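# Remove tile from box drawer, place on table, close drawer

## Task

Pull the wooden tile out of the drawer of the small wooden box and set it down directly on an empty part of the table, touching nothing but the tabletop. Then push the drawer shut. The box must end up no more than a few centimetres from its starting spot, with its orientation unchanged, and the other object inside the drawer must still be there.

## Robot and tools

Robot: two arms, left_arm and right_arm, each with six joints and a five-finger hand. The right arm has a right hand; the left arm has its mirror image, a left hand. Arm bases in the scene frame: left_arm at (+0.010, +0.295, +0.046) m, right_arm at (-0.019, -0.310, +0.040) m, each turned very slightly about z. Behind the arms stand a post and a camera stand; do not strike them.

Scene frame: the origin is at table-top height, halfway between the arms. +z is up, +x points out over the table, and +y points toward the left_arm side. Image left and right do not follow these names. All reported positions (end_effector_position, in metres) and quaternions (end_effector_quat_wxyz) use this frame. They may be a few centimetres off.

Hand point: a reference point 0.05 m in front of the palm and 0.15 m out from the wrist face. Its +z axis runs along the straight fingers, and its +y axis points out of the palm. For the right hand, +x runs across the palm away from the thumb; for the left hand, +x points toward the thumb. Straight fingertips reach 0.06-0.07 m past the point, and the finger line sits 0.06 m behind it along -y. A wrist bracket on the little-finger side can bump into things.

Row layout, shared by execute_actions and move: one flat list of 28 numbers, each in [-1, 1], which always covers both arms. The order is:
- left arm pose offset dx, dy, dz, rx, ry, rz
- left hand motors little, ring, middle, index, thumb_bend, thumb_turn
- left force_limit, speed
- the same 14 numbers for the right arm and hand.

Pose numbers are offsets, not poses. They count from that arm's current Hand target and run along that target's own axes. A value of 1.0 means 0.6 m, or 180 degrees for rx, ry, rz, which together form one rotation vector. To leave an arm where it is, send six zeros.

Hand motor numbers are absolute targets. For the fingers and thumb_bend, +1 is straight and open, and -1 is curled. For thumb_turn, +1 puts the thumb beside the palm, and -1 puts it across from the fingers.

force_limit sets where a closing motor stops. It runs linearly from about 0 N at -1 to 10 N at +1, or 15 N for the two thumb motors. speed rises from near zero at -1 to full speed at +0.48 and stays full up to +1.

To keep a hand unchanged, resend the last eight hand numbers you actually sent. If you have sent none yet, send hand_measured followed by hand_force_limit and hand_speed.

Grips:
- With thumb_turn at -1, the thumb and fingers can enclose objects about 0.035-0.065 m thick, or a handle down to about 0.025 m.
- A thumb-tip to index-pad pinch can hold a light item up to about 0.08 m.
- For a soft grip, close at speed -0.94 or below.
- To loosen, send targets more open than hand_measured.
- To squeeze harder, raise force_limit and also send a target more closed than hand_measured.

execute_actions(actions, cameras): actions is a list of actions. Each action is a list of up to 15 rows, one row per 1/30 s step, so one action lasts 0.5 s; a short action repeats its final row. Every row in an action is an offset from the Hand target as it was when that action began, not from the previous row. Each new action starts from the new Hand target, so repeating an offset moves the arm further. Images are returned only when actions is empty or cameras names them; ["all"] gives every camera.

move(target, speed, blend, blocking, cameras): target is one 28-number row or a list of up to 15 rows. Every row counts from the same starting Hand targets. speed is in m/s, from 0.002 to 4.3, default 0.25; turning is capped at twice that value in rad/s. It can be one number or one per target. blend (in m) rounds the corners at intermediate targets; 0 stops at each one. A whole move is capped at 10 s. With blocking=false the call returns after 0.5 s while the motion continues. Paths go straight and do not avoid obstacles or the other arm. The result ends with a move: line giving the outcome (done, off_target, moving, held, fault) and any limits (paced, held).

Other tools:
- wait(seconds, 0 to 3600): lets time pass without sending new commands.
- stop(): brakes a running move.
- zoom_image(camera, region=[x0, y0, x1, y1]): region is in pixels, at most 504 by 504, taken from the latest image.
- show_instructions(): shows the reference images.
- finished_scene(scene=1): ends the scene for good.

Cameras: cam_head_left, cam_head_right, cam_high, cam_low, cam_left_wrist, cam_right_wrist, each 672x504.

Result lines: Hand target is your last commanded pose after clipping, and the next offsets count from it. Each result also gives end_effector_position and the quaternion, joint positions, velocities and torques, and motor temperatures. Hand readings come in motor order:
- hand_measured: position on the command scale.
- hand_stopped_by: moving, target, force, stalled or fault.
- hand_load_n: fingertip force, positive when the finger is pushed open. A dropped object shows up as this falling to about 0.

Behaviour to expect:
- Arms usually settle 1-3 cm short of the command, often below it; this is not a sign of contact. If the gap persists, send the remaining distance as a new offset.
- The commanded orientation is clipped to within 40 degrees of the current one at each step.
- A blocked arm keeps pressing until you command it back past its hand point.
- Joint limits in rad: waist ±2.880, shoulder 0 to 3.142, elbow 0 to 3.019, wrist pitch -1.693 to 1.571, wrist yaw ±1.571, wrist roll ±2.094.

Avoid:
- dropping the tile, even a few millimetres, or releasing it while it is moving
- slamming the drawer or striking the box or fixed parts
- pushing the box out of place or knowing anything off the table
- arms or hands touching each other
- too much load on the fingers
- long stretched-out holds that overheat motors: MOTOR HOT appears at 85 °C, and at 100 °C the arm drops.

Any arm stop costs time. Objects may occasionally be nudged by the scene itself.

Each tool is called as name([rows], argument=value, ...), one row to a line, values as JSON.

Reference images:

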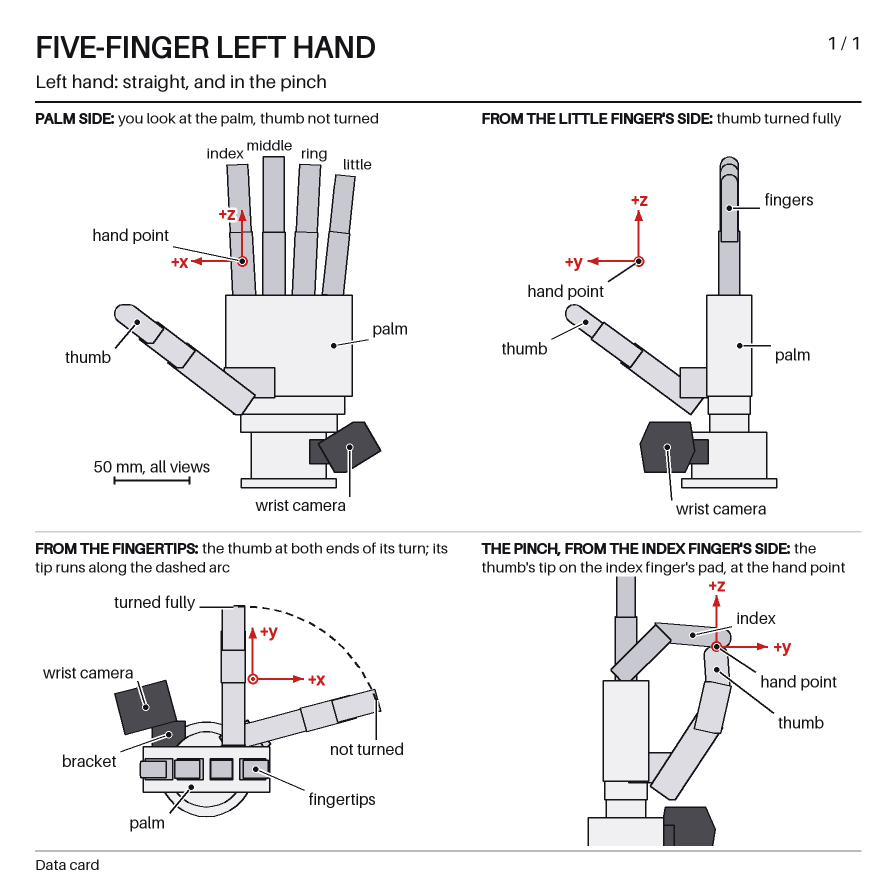

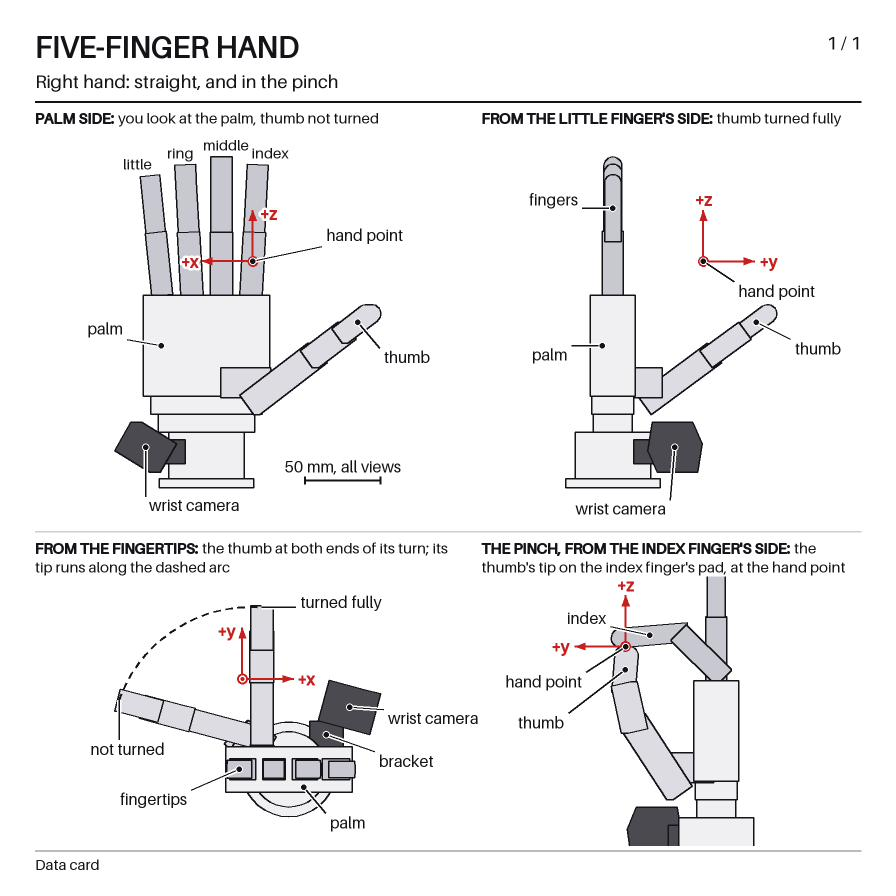

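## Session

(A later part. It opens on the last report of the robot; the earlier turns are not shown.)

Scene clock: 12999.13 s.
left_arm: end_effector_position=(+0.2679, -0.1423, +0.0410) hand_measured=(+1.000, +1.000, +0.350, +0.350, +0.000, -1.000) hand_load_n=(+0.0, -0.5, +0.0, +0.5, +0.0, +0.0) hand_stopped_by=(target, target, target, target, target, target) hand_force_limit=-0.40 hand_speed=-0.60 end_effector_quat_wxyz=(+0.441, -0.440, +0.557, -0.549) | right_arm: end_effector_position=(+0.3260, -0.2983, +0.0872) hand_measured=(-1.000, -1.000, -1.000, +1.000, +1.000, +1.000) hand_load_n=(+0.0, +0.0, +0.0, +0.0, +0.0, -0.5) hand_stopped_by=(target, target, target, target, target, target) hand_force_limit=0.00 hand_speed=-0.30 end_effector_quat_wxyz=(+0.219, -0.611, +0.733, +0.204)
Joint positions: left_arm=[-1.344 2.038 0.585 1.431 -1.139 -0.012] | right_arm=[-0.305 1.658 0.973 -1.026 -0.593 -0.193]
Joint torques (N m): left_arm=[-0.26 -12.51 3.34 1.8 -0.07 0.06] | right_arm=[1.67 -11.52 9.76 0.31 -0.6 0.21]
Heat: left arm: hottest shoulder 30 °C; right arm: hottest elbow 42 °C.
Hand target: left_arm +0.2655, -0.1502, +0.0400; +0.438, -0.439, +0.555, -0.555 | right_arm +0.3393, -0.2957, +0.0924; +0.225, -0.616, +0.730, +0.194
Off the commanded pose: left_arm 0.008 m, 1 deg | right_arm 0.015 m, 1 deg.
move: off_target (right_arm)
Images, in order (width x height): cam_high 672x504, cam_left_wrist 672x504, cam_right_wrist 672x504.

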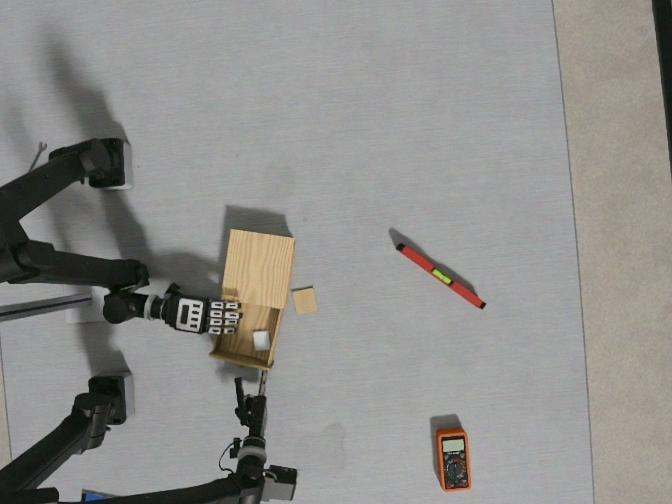

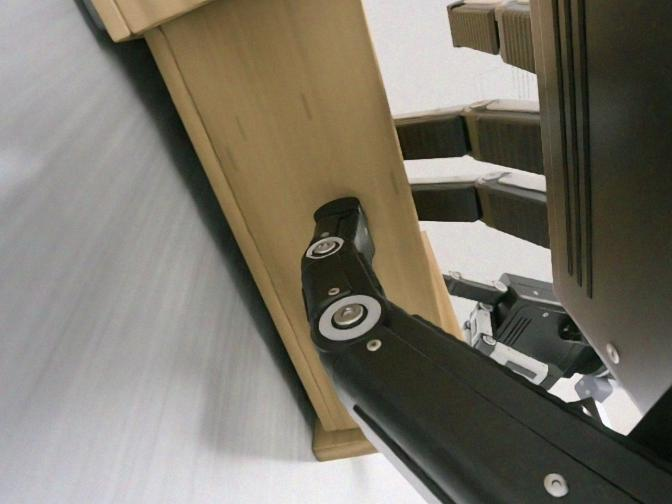

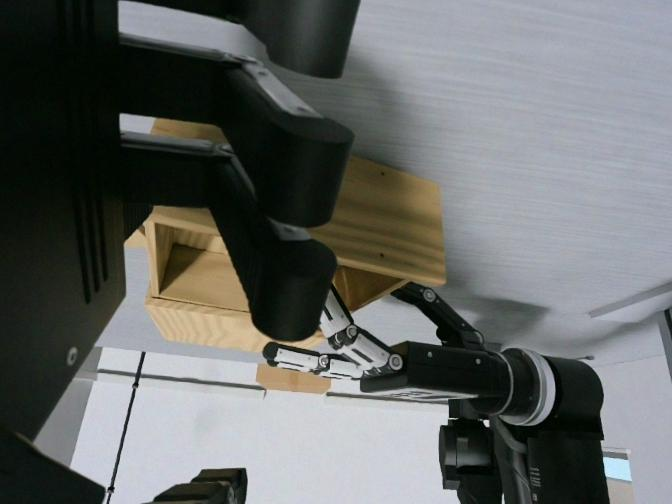

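move([
  [0,0,0,0,0,0,1,1,0.35,0.35,0,-1,-0.4,-0.6,-0.0125,0.0003,0.0086,0,0,0,-1,-1,-1,1,1,1,0,-0.3],
], speed=0.03, cameras=["cam_left_wrist","cam_high","cam_right_wrist"])

zoom_image(camera="cam_right_wrist", region=[120, 265, 180, 315])

zoom_image(camera="cam_high", region=[180, 220, 340, 400])

Scene clock: 13007.63 s.
left_arm: end_effector_position=(+0.2679, -0.1423, +0.0410) hand_measured=(+1.000, +1.000, +0.350, +0.350, +0.000, -1.000) hand_load_n=(+0.0, +0.0, +0.0, +0.0, +0.0, +0.0) hand_stopped_by=(target, target, target, target, target, target) hand_force_limit=-0.40 hand_speed=-0.60 end_effector_quat_wxyz=(+0.441, -0.440, +0.557, -0.549) | right_arm: end_effector_position=(+0.3301, -0.2914, +0.0865) hand_measured=(-1.000, -1.000, -1.000, +1.000, +1.000, +1.000) hand_load_n=(+0.0, +0.0, +0.0, +0.0, +0.0, +0.0) hand_stopped_by=(target, target, target, target, target, target) hand_force_limit=0.00 hand_speed=-0.30 end_effector_quat_wxyz=(+0.219, -0.610, +0.734, +0.202)
Joint positions: left_arm=[-1.344 2.038 0.585 1.431 -1.139 -0.012] | right_arm=[-0.286 1.658 0.973 -1.01 -0.594 -0.167]
Joint torques (N m): left_arm=[-0.21 -12.51 3.33 1.77 -0.08 0.05] | right_arm=[1.79 -11.93 9.14 0.34 -0.66 0.24]
Heat: left arm: hottest shoulder 30 °C; right arm: hottest elbow 42 °C.
Hand target: left_arm +0.2655, -0.1502, +0.0400; +0.438, -0.439, +0.555, -0.555 | right_arm +0.3406, -0.2866, +0.0924; +0.225, -0.616, +0.730, +0.194
Off the commanded pose: left_arm 0.008 m, 1 deg | right_arm 0.013 m, 1 deg.
move: off_target (right_arm)
Images, in order (width x height): cam_high 672x504, cam_left_wrist 672x504, cam_right_wrist 672x504.

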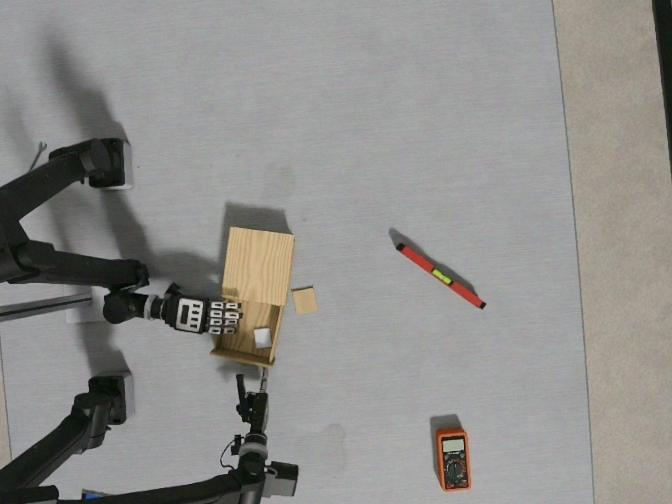

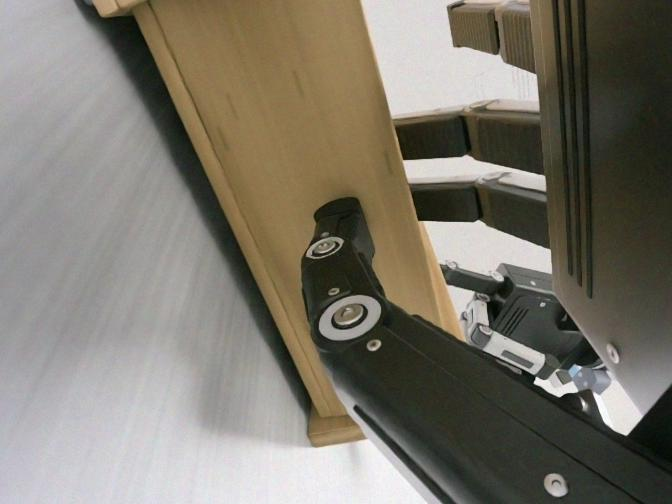

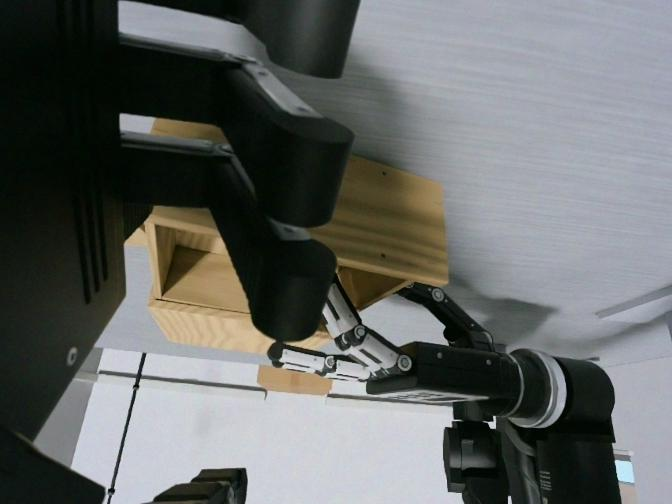

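Scaled by 8.400 from the camera's image (finer frame: 960x720).

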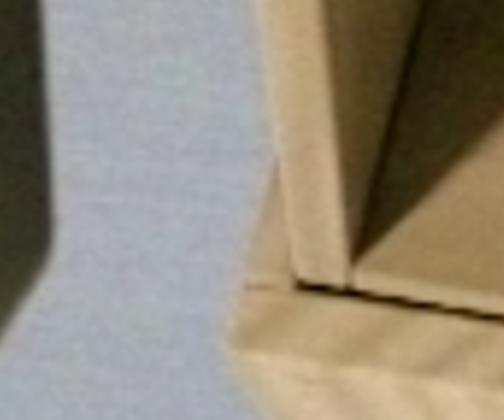

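Scaled by 2.800 from the camera's image (finer frame: 960x720).

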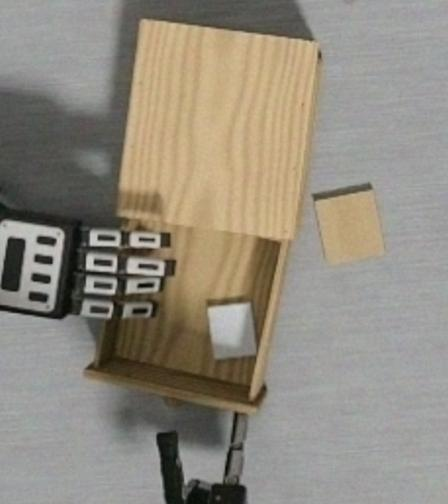

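move([
  [0,-0.01,0,0,0,0,1,1,-0.25,-0.25,0,-1,0,-0.92,0.0286,-0.003,-0.0195,0,0,0,-1,-1,-1,1,1,1,0,-0.3],
], speed=0.06, cameras=["cam_left_wrist","cam_high","cam_right_wrist"])

zoom_image(camera="cam_right_wrist", region=[120, 265, 180, 315])

zoom_image(camera="cam_left_wrist", region=[80, 0, 200, 80])

Scene clock: 13091.37 s.
left_arm: end_effector_position=(+0.2680, -0.1424, +0.0413) hand_measured=(+1.000, +1.000, -0.156, -0.186, +0.000, -1.000) hand_load_n=(+0.0, -0.5, +3.5, +5.5, +2.0, +0.0) hand_stopped_by=(target, target, force, force, target, target) hand_force_limit=0.00 hand_speed=-0.92 end_effector_quat_wxyz=(+0.441, -0.441, +0.557, -0.549) | right_arm: end_effector_position=(+0.3244, -0.2965, +0.0874) hand_measured=(-1.000, -1.000, -1.000, +1.000, +1.000, +1.000) hand_load_n=(+0.0, +0.0, +0.0, +0.0, +0.0, +0.0) hand_stopped_by=(target, target, target, target, target, target) hand_force_limit=0.00 hand_speed=-0.30 end_effector_quat_wxyz=(+0.217, -0.613, +0.731, +0.206)
Joint positions: left_arm=[-1.344 2.037 0.585 1.431 -1.139 -0.012] | right_arm=[-0.3 1.658 0.973 -1.032 -0.591 -0.196]
Joint torques (N m): left_arm=[-0.38 -14.45 3.02 1.21 -0.05 0.06] | right_arm=[-0.73 -10.64 10.96 -0.29 -0.52 -0.07]
Heat: left arm: hottest shoulder 30 °C; right arm: hottest elbow 43 °C.
Hand target: left_arm +0.2656, -0.1502, +0.0461; +0.437, -0.439, +0.555, -0.555 | right_arm +0.3389, -0.3075, +0.0923; +0.225, -0.616, +0.730, +0.194
Off the commanded pose: left_arm 0.009 m, 1 deg | right_arm 0.019 m, 2 deg.
move: off_target (right_arm)
Images, in order (width x height): cam_high 672x504, cam_left_wrist 672x504, cam_right_wrist 672x504.

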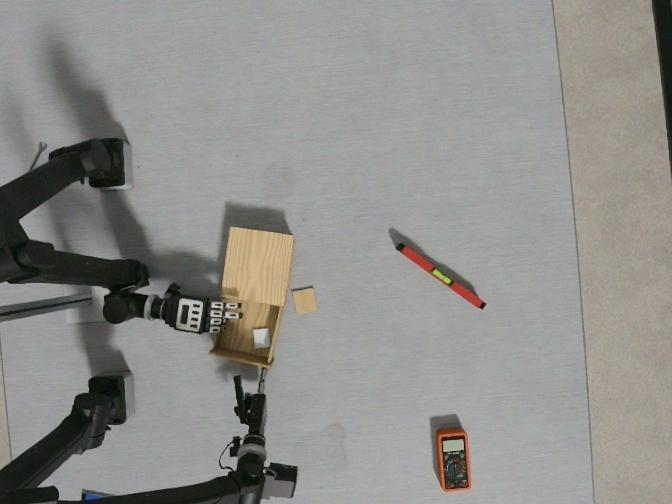

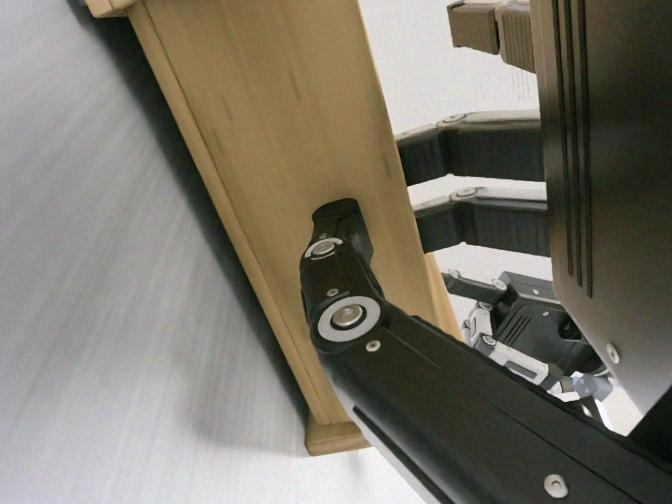

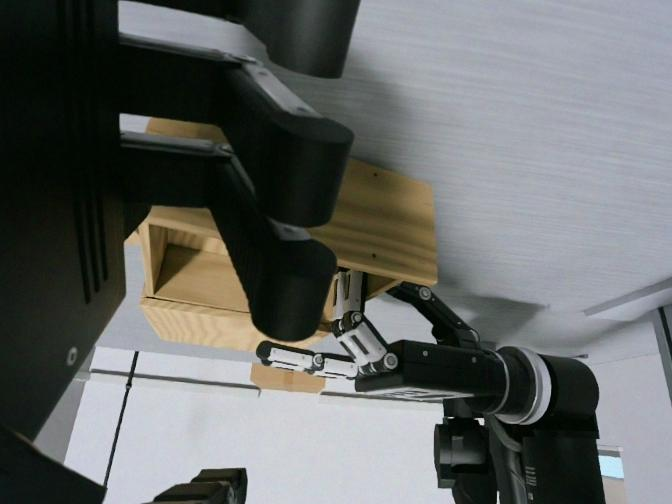

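Scaled by 8.400 from the camera's image (finer frame: 960x720).

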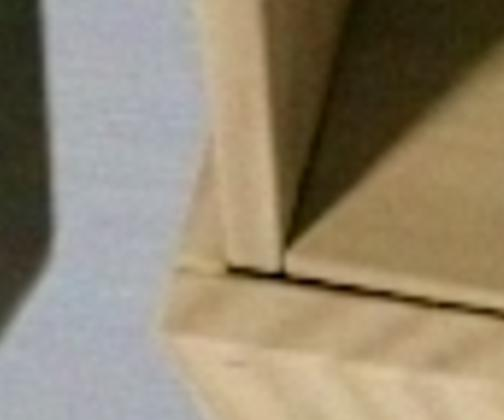

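Scaled by 4.200 from the camera's image (finer frame: 960x720).

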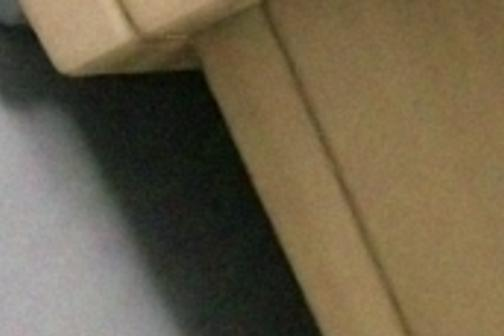

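zoom_image(camera="cam_right_wrist", region=[134, 284, 164, 309])

Scaled by 16.800 from the camera's image (finer frame: 960x720).

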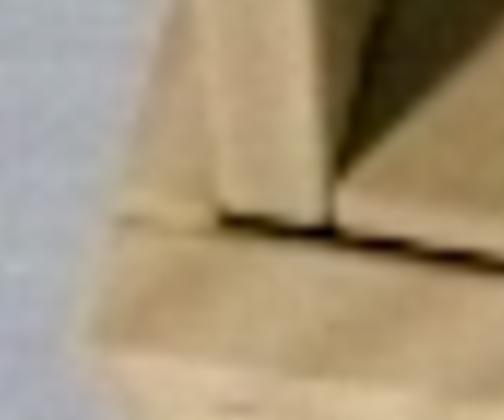

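move([
  [0.0039,0.006,-0.0006,0,0,0,1,1,-0.25,-0.25,0,-1,0,-0.92,0.0143,-0.0015,-0.01,0,0,0,-1,-1,-1,1,1,1,0,-0.3],
], speed=0.04, cameras=["cam_left_wrist","cam_high","cam_right_wrist"])

zoom_image(camera="cam_right_wrist", region=[120, 265, 180, 315])

zoom_image(camera="cam_left_wrist", region=[80, 0, 200, 80])

Scene clock: 13124.37 s.
left_arm: end_effector_position=(+0.2683, -0.1426, +0.0417) hand_measured=(+1.000, +1.000, -0.156, -0.186, +0.000, -1.000) hand_load_n=(+0.0, +0.0, +3.5, +5.0, +2.0, +0.5) hand_stopped_by=(target, target, force, force, target, target) hand_force_limit=0.00 hand_speed=-0.92 end_effector_quat_wxyz=(+0.441, -0.442, +0.556, -0.549) | right_arm: end_effector_position=(+0.3245, -0.3074, +0.0883) hand_measured=(-1.000, -1.000, -1.000, +1.000, +1.000, +1.000) hand_load_n=(+0.5, +0.0, +0.0, +0.0, +0.0, +0.0) hand_stopped_by=(target, target, target, target, target, target) hand_force_limit=0.00 hand_speed=-0.30 end_effector_quat_wxyz=(+0.218, -0.612, +0.732, +0.205)
Joint positions: left_arm=[-1.344 2.037 0.587 1.431 -1.141 -0.012] | right_arm=[-0.326 1.666 0.986 -1.05 -0.589 -0.224]
Joint torques (N m): left_arm=[-0.62 -13.22 3.49 1.4 -0.11 0.06] | right_arm=[-0.5 -10.58 10.91 -0.31 -0.48 -0.08]
Heat: left arm: hottest shoulder 30 °C; right arm: hottest elbow 44 °C.
Hand target: left_arm +0.2648, -0.1523, +0.0425; +0.438, -0.439, +0.555, -0.554 | right_arm +0.3381, -0.3180, +0.0924; +0.225, -0.615, +0.730, +0.194
Off the commanded pose: left_arm 0.010 m, 1 deg | right_arm 0.018 m, 2 deg.
move: off_target (right_arm)
Images, in order (width x height): cam_high 672x504, cam_left_wrist 672x504, cam_right_wrist 672x504.

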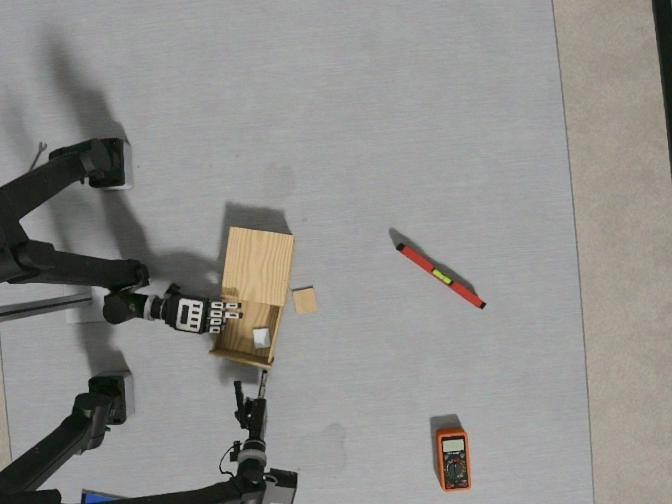

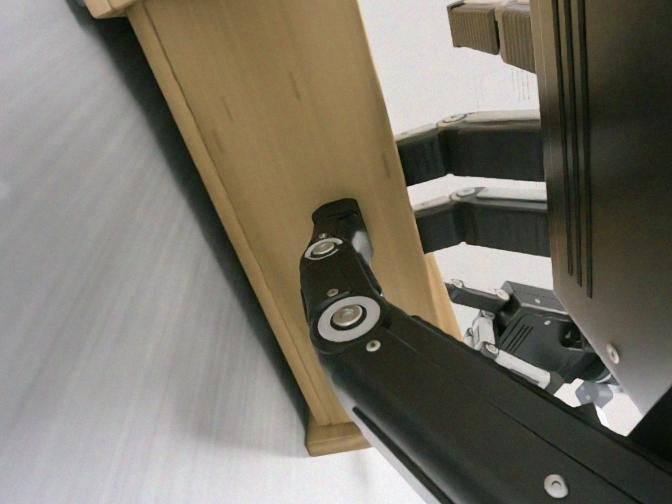

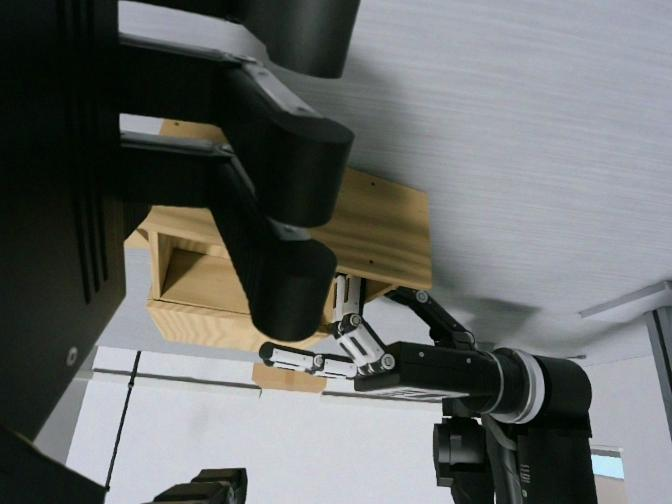

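Scaled by 8.400 from the camera's image (finer frame: 960x720).

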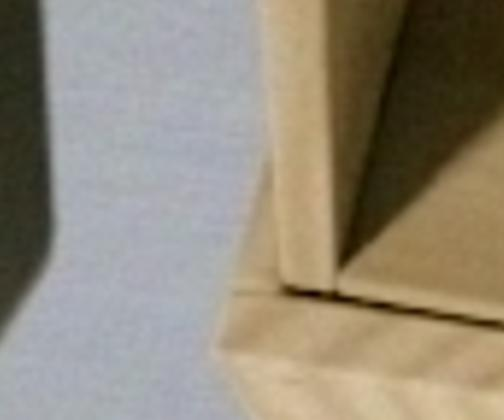

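Scaled by 4.200 from the camera's image (finer frame: 960x720).

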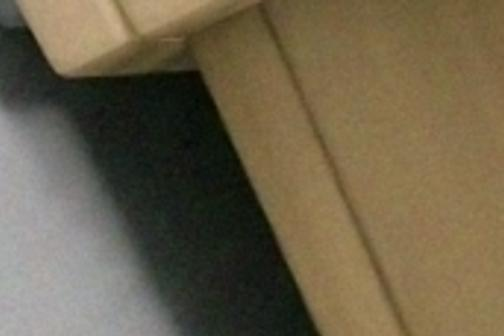

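move([
  [0.0045,0,0,0,0,0,1,1,-0.25,-0.25,0,-1,0,-0.92,0,0,0,0,0,0,-1,-1,-1,1,1,1,0,-0.3],
], speed=0.04, cameras=["cam_left_wrist","cam_right_wrist"])

zoom_image(camera="cam_right_wrist", region=[120, 265, 180, 315])

zoom_image(camera="cam_left_wrist", region=[50, 0, 170, 80])

Scene clock: 13135.20 s.
left_arm: end_effector_position=(+0.2682, -0.1432, +0.0421) hand_measured=(+1.000, +1.000, -0.156, -0.186, +0.000, -1.000) hand_load_n=(+0.0, +0.0, +3.5, +5.0, +2.0, +0.5) hand_stopped_by=(target, target, force, force, target, target) hand_force_limit=0.00 hand_speed=-0.92 end_effector_quat_wxyz=(+0.441, -0.442, +0.555, -0.549) | right_arm: end_effector_position=(+0.3245, -0.3074, +0.0882) hand_measured=(-1.000, -1.000, -1.000, +1.000, +1.000, +1.000) hand_load_n=(+0.0, +0.0, +0.5, +0.0, +0.0, +0.0) hand_stopped_by=(target, target, target, target, target, target) hand_force_limit=0.00 hand_speed=-0.30 end_effector_quat_wxyz=(+0.218, -0.612, +0.732, +0.205)
Joint positions: left_arm=[-1.346 2.037 0.589 1.431 -1.145 -0.012] | right_arm=[-0.326 1.666 0.986 -1.05 -0.589 -0.225]
Joint torques (N m): left_arm=[-0.79 -13.04 3.9 1.21 -0.1 0.05] | right_arm=[-0.56 -10.58 10.91 -0.34 -0.48 -0.07]
Heat: left arm: hottest shoulder 30 °C; right arm: hottest elbow 44 °C.
Hand target: left_arm +0.2640, -0.1550, +0.0425; +0.438, -0.439, +0.555, -0.555 | right_arm +0.3381, -0.3180, +0.0924; +0.225, -0.616, +0.730, +0.194
Off the commanded pose: left_arm 0.012 m, 1 deg | right_arm 0.018 m, 2 deg.
move: off_target (left_arm)

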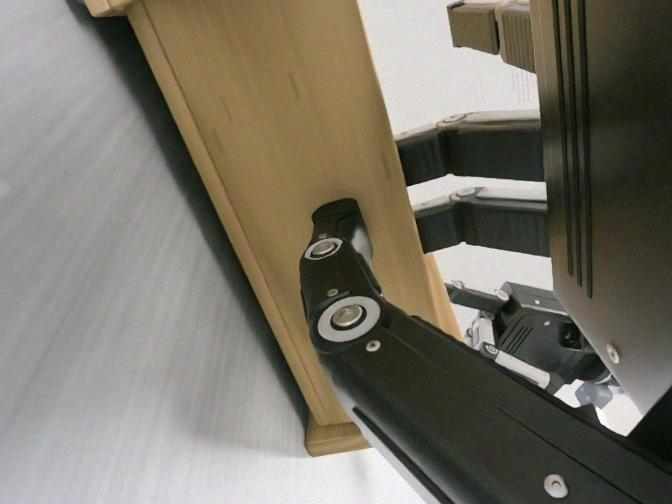

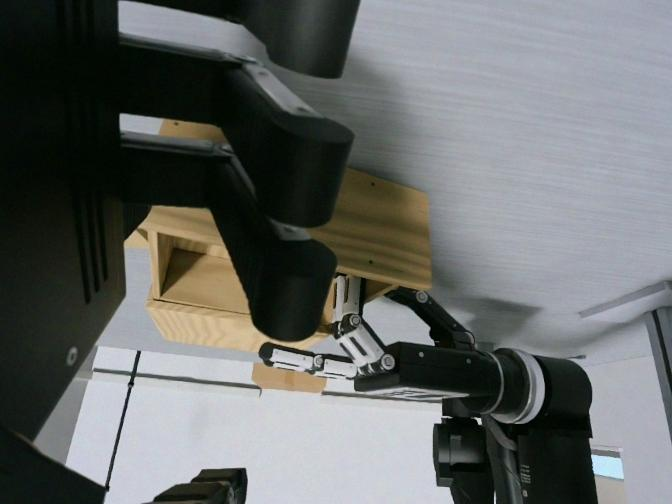

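Scaled by 8.400 from the camera's image (finer frame: 960x720).

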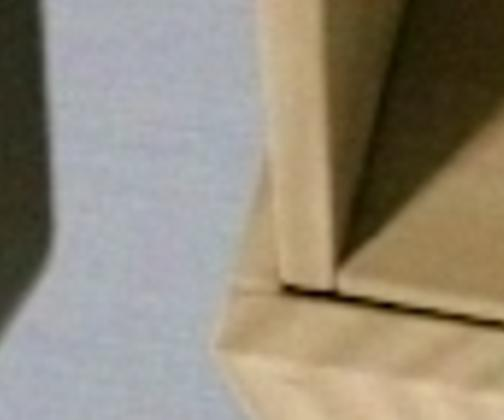

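Scaled by 4.200 from the camera's image (finer frame: 960x720).

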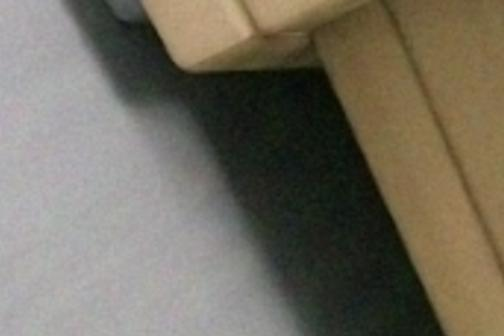

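move([
  [0.0055,0,0,0,0,0,1,1,-0.25,-0.25,0,-1,0,-0.92,0,0,0,0,0,0,-1,-1,-1,1,1,1,0,-0.3],
], speed=0.04, cameras=["cam_left_wrist","cam_right_wrist"])

zoom_image(camera="cam_right_wrist", region=[120, 265, 180, 315])

zoom_image(camera="cam_left_wrist", region=[50, 0, 170, 80])

Scene clock: 13145.57 s.
left_arm: end_effector_position=(+0.2674, -0.1462, +0.0436) hand_measured=(+1.000, +1.000, -0.156, -0.186, +0.000, -1.000) hand_load_n=(+0.0, +0.0, +3.0, +6.0, +1.5, +0.0) hand_stopped_by=(target, target, force, force, target, target) hand_force_limit=0.00 hand_speed=-0.92 end_effector_quat_wxyz=(+0.440, -0.443, +0.553, -0.551) | right_arm: end_effector_position=(+0.3245, -0.3074, +0.0882) hand_measured=(-1.000, -1.000, -1.000, +1.000, +1.000, +1.000) hand_load_n=(+0.0, +0.0, +0.0, +0.0, +0.0, +0.0) hand_stopped_by=(target, target, target, target, target, target) hand_force_limit=0.00 hand_speed=-0.30 end_effector_quat_wxyz=(+0.218, -0.612, +0.732, +0.205)
Joint positions: left_arm=[-1.349 2.037 0.595 1.431 -1.149 -0.012] | right_arm=[-0.326 1.666 0.986 -1.05 -0.589 -0.225]
Joint torques (N m): left_arm=[-0.67 -12.81 4.11 0.98 -0.07 0.06] | right_arm=[-0.44 -10.58 10.89 -0.32 -0.48 -0.07]
Heat: left arm: hottest shoulder 30 °C; right arm: hottest elbow 44 °C.
Hand target: left_arm +0.2634, -0.1581, +0.0425; +0.438, -0.439, +0.555, -0.554 | right_arm +0.3381, -0.3180, +0.0924; +0.225, -0.616, +0.730, +0.194
Off the commanded pose: left_arm 0.013 m, 1 deg | right_arm 0.018 m, 2 deg.
move: off_target (left_arm)

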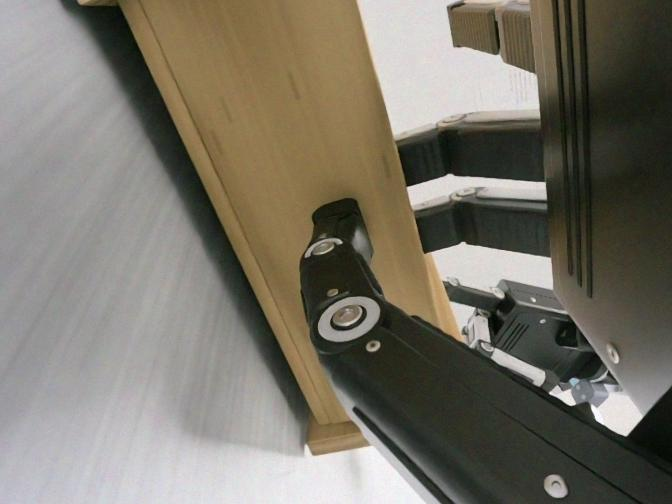

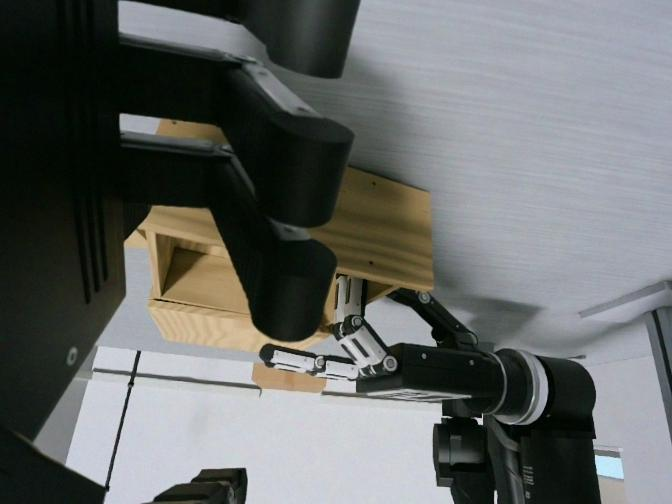

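Scaled by 8.400 from the camera's image (finer frame: 960x720).

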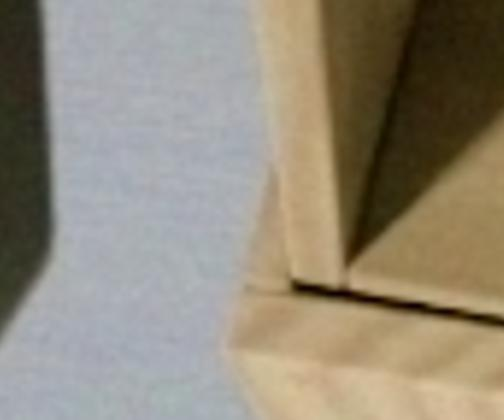

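Scaled by 4.200 from the camera's image (finer frame: 960x720).

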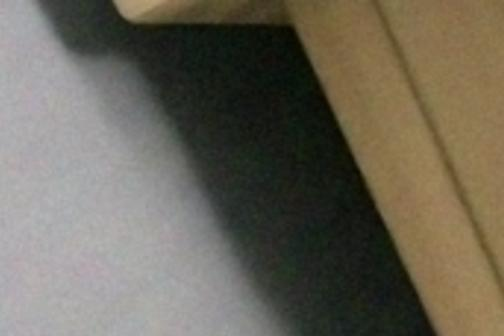

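move([
  [0,0.005,0,0,0,0,1,1,-0.25,-0.25,0,-1,0,-0.92,0,0,0,0,0,0,-1,-1,-1,1,1,1,0,-0.3],
  [0,0.005,0,0,0,0,1,1,0.35,0.35,0,-1,-0.4,-0.6,0,0,0,0,0,0,-1,-1,-1,1,1,1,0,-0.3],
], speed=0.04, cameras=["cam_left_wrist","cam_right_wrist"])

zoom_image(camera="cam_right_wrist", region=[120, 265, 180, 315])

Scene clock: 13157.53 s.
left_arm: end_effector_position=(+0.2665, -0.1497, +0.0428) hand_measured=(+1.000, +1.000, +0.350, +0.350, +0.000, -1.000) hand_load_n=(+0.0, +0.0, +0.0, +0.0, +0.0, +0.5) hand_stopped_by=(target, target, target, target, target, target) hand_force_limit=-0.40 hand_speed=-0.60 end_effector_quat_wxyz=(+0.439, -0.443, +0.553, -0.553) | right_arm: end_effector_position=(+0.3245, -0.3074, +0.0882) hand_measured=(-1.000, -1.000, -1.000, +1.000, +1.000, +1.000) hand_load_n=(+0.0, +0.0, +0.0, +0.0, -0.5, +0.0) hand_stopped_by=(target, target, target, target, target, target) hand_force_limit=0.00 hand_speed=-0.30 end_effector_quat_wxyz=(+0.218, -0.612, +0.732, +0.205)
Joint positions: left_arm=[-1.353 2.043 0.603 1.431 -1.149 -0.012] | right_arm=[-0.326 1.666 0.986 -1.05 -0.589 -0.225]
Joint torques (N m): left_arm=[-0.44 -12.57 3.69 1.26 -0.05 0.05] | right_arm=[-0.44 -10.58 10.89 -0.32 -0.48 -0.07]
Heat: left arm: hottest shoulder 30 °C; right arm: hottest elbow 44 °C.
Hand target: left_arm +0.2634, -0.1582, +0.0395; +0.438, -0.439, +0.555, -0.555 | right_arm +0.3381, -0.3180, +0.0924; +0.225, -0.616, +0.730, +0.194
Off the commanded pose: left_arm 0.010 m, 1 deg | right_arm 0.018 m, 2 deg.
move: done; target 2's new numbers were sent with left_arm's hand 0.011 m and 1 deg from that target

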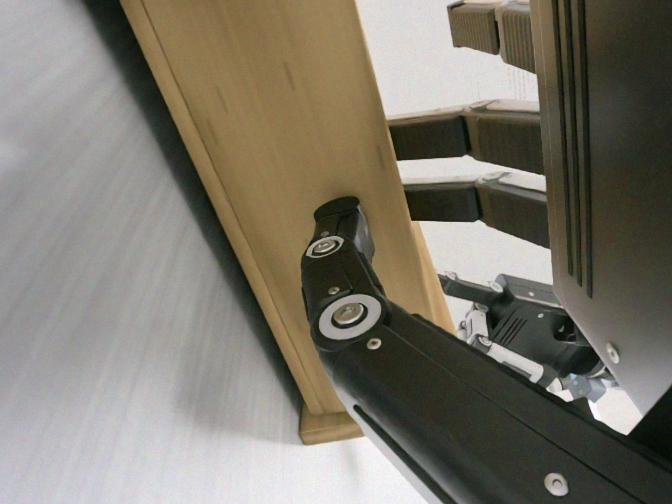

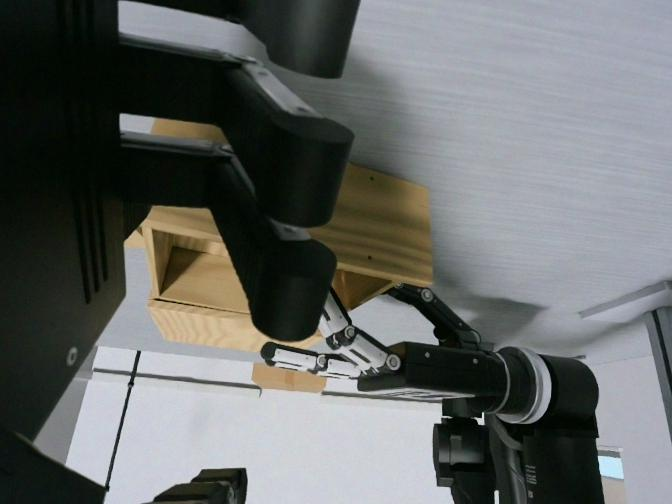

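Scaled by 8.400 from the camera's image (finer frame: 960x720).

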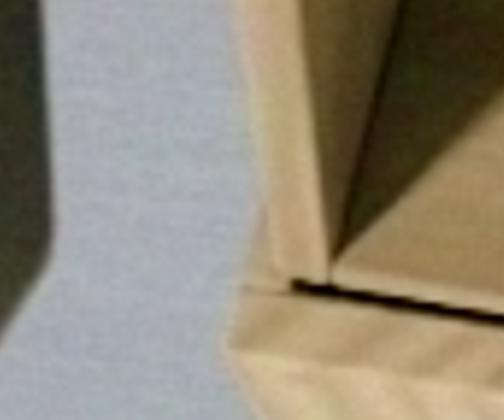

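zoom_image(camera="cam_left_wrist", region=[240, 360, 400, 480])

zoom_image(camera="cam_right_wrist", region=[320, 100, 450, 320])

Scaled by 3.150 from the camera's image (finer frame: 960x720).

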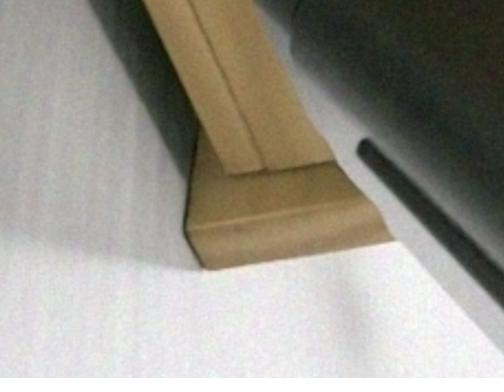

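Scaled by 2.291 from the camera's image (finer frame: 960x720).

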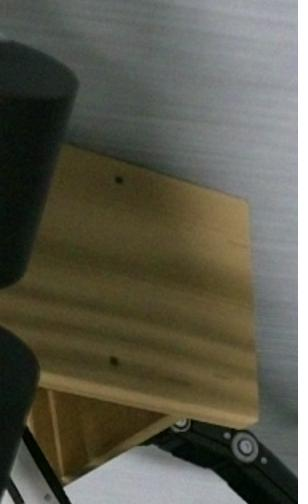

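execute_actions(actions=[])

Scene clock: 13226.47 s.
left_arm: end_effector_position=(+0.2665, -0.1497, +0.0428) hand_measured=(+1.000, +1.000, +0.350, +0.350, +0.000, -1.000) hand_load_n=(+0.0, +0.0, +0.0, +0.0, +0.0, +0.0) hand_stopped_by=(target, target, target, target, target, target) hand_force_limit=-0.40 hand_speed=-0.60 end_effector_quat_wxyz=(+0.439, -0.443, +0.553, -0.553) | right_arm: end_effector_position=(+0.3245, -0.3074, +0.0882) hand_measured=(-1.000, -1.000, -1.000, +1.000, +1.000, +1.000) hand_load_n=(+0.0, +0.0, +0.0, +0.0, +0.0, +0.0) hand_stopped_by=(target, target, target, target, target, target) hand_force_limit=0.00 hand_speed=-0.30 end_effector_quat_wxyz=(+0.218, -0.612, +0.732, +0.205)
Joint positions: left_arm=[-1.353 2.043 0.603 1.431 -1.149 -0.012] | right_arm=[-0.326 1.666 0.986 -1.05 -0.589 -0.225]
Joint velocities: within noise
Joint torques (N m): left_arm=[-0.62 -12.57 3.69 1.25 -0.04 0.05] | right_arm=[-0.5 -10.52 10.91 -0.32 -0.48 -0.07]
Motor temperatures (°C): left_arm=[26 30 27 28 25 29] | right_arm=[29 32 44 24 27 29]
Heat: left arm: hottest shoulder 30 °C; right arm: hottest elbow 44 °C.
Hand target: left_arm +0.2634, -0.1582, +0.0395; +0.438, -0.439, +0.555, -0.555 | right_arm +0.3381, -0.3180, +0.0924; +0.225, -0.616, +0.730, +0.194
Off the commanded pose: left_arm 0.010 m, 1 deg | right_arm 0.018 m, 2 deg.

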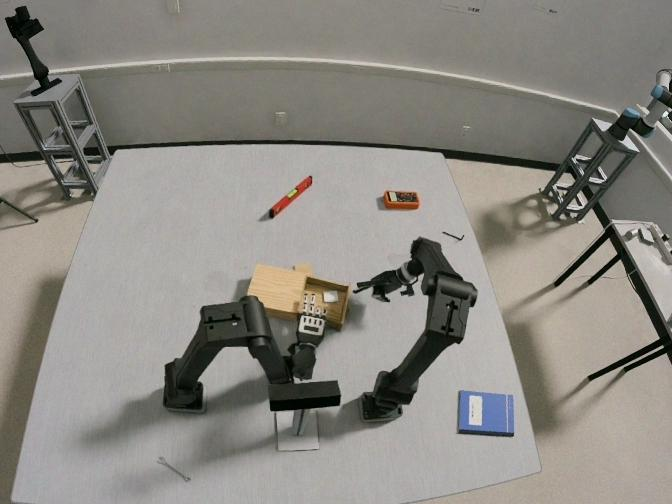

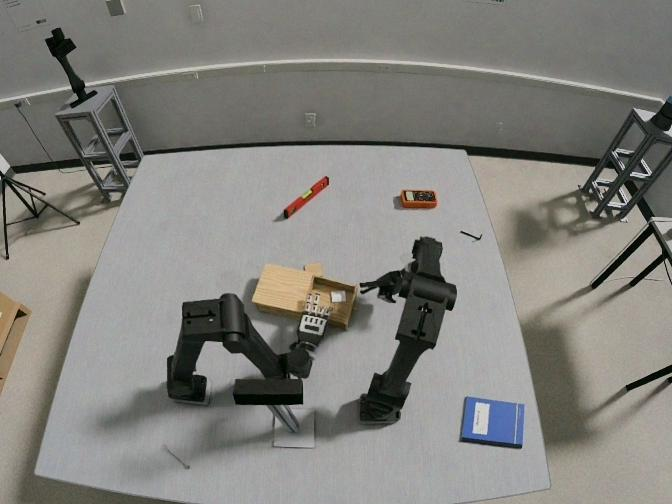

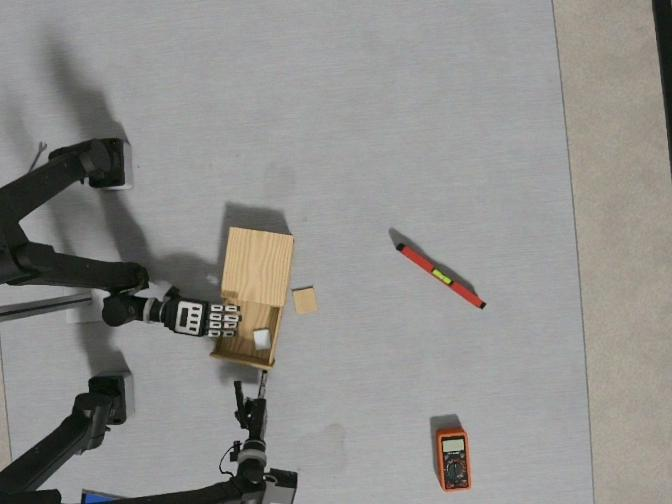

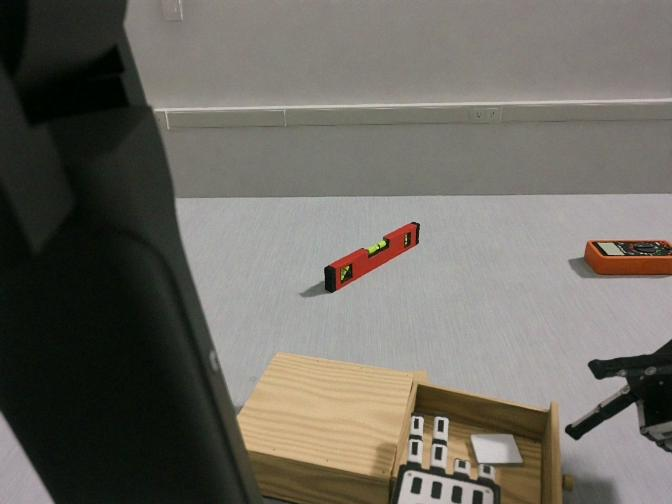

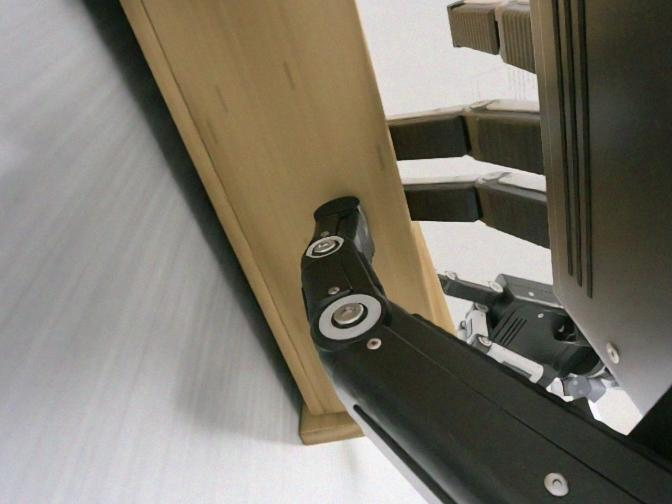

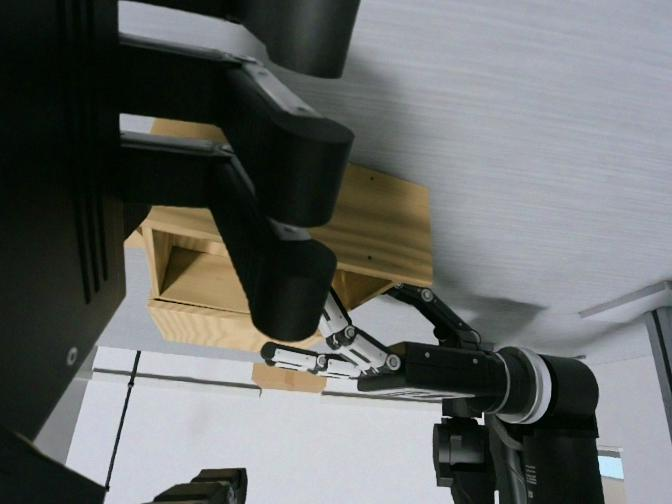

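zoom_image(camera="cam_high", region=[200, 290, 300, 380])

zoom_image(camera="cam_right_wrist", region=[100, 200, 300, 350])

Scaled by 5.040 from the camera's image (finer frame: 960x720).

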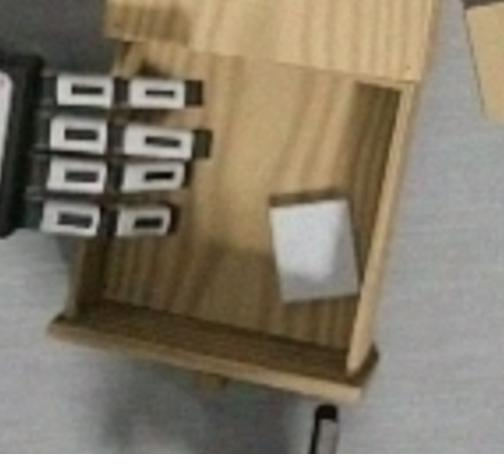

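Scaled by 2.520 from the camera's image (finer frame: 960x720).

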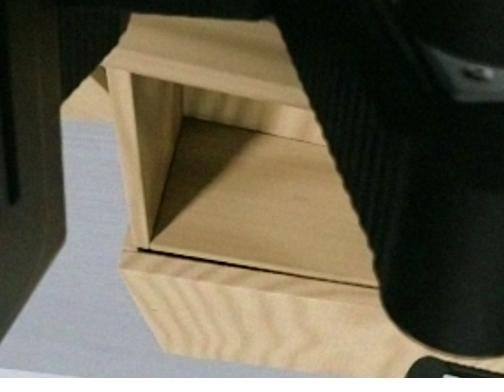

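zoom_image(camera="cam_right_wrist", region=[135, 275, 185, 325])

zoom_image(camera="cam_left_wrist", region=[80, 0, 200, 80])

Scaled by 10.080 from the camera's image (finer frame: 960x720).

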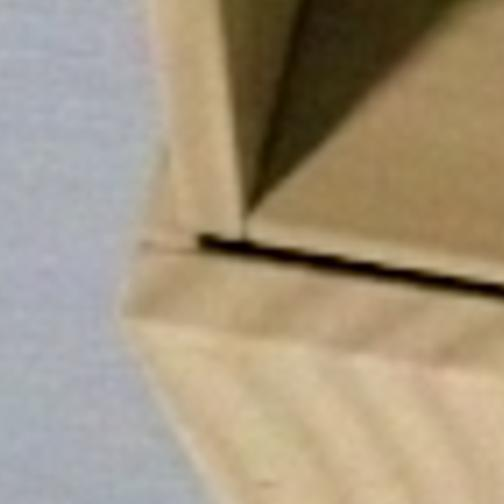

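Scaled by 4.200 from the camera's image (finer frame: 960x720).

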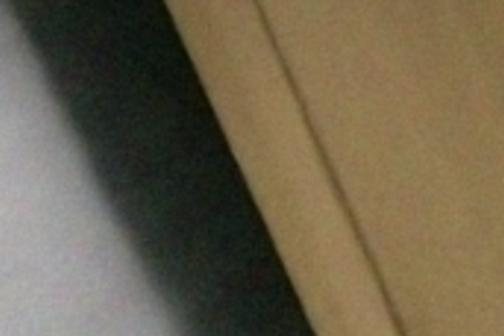

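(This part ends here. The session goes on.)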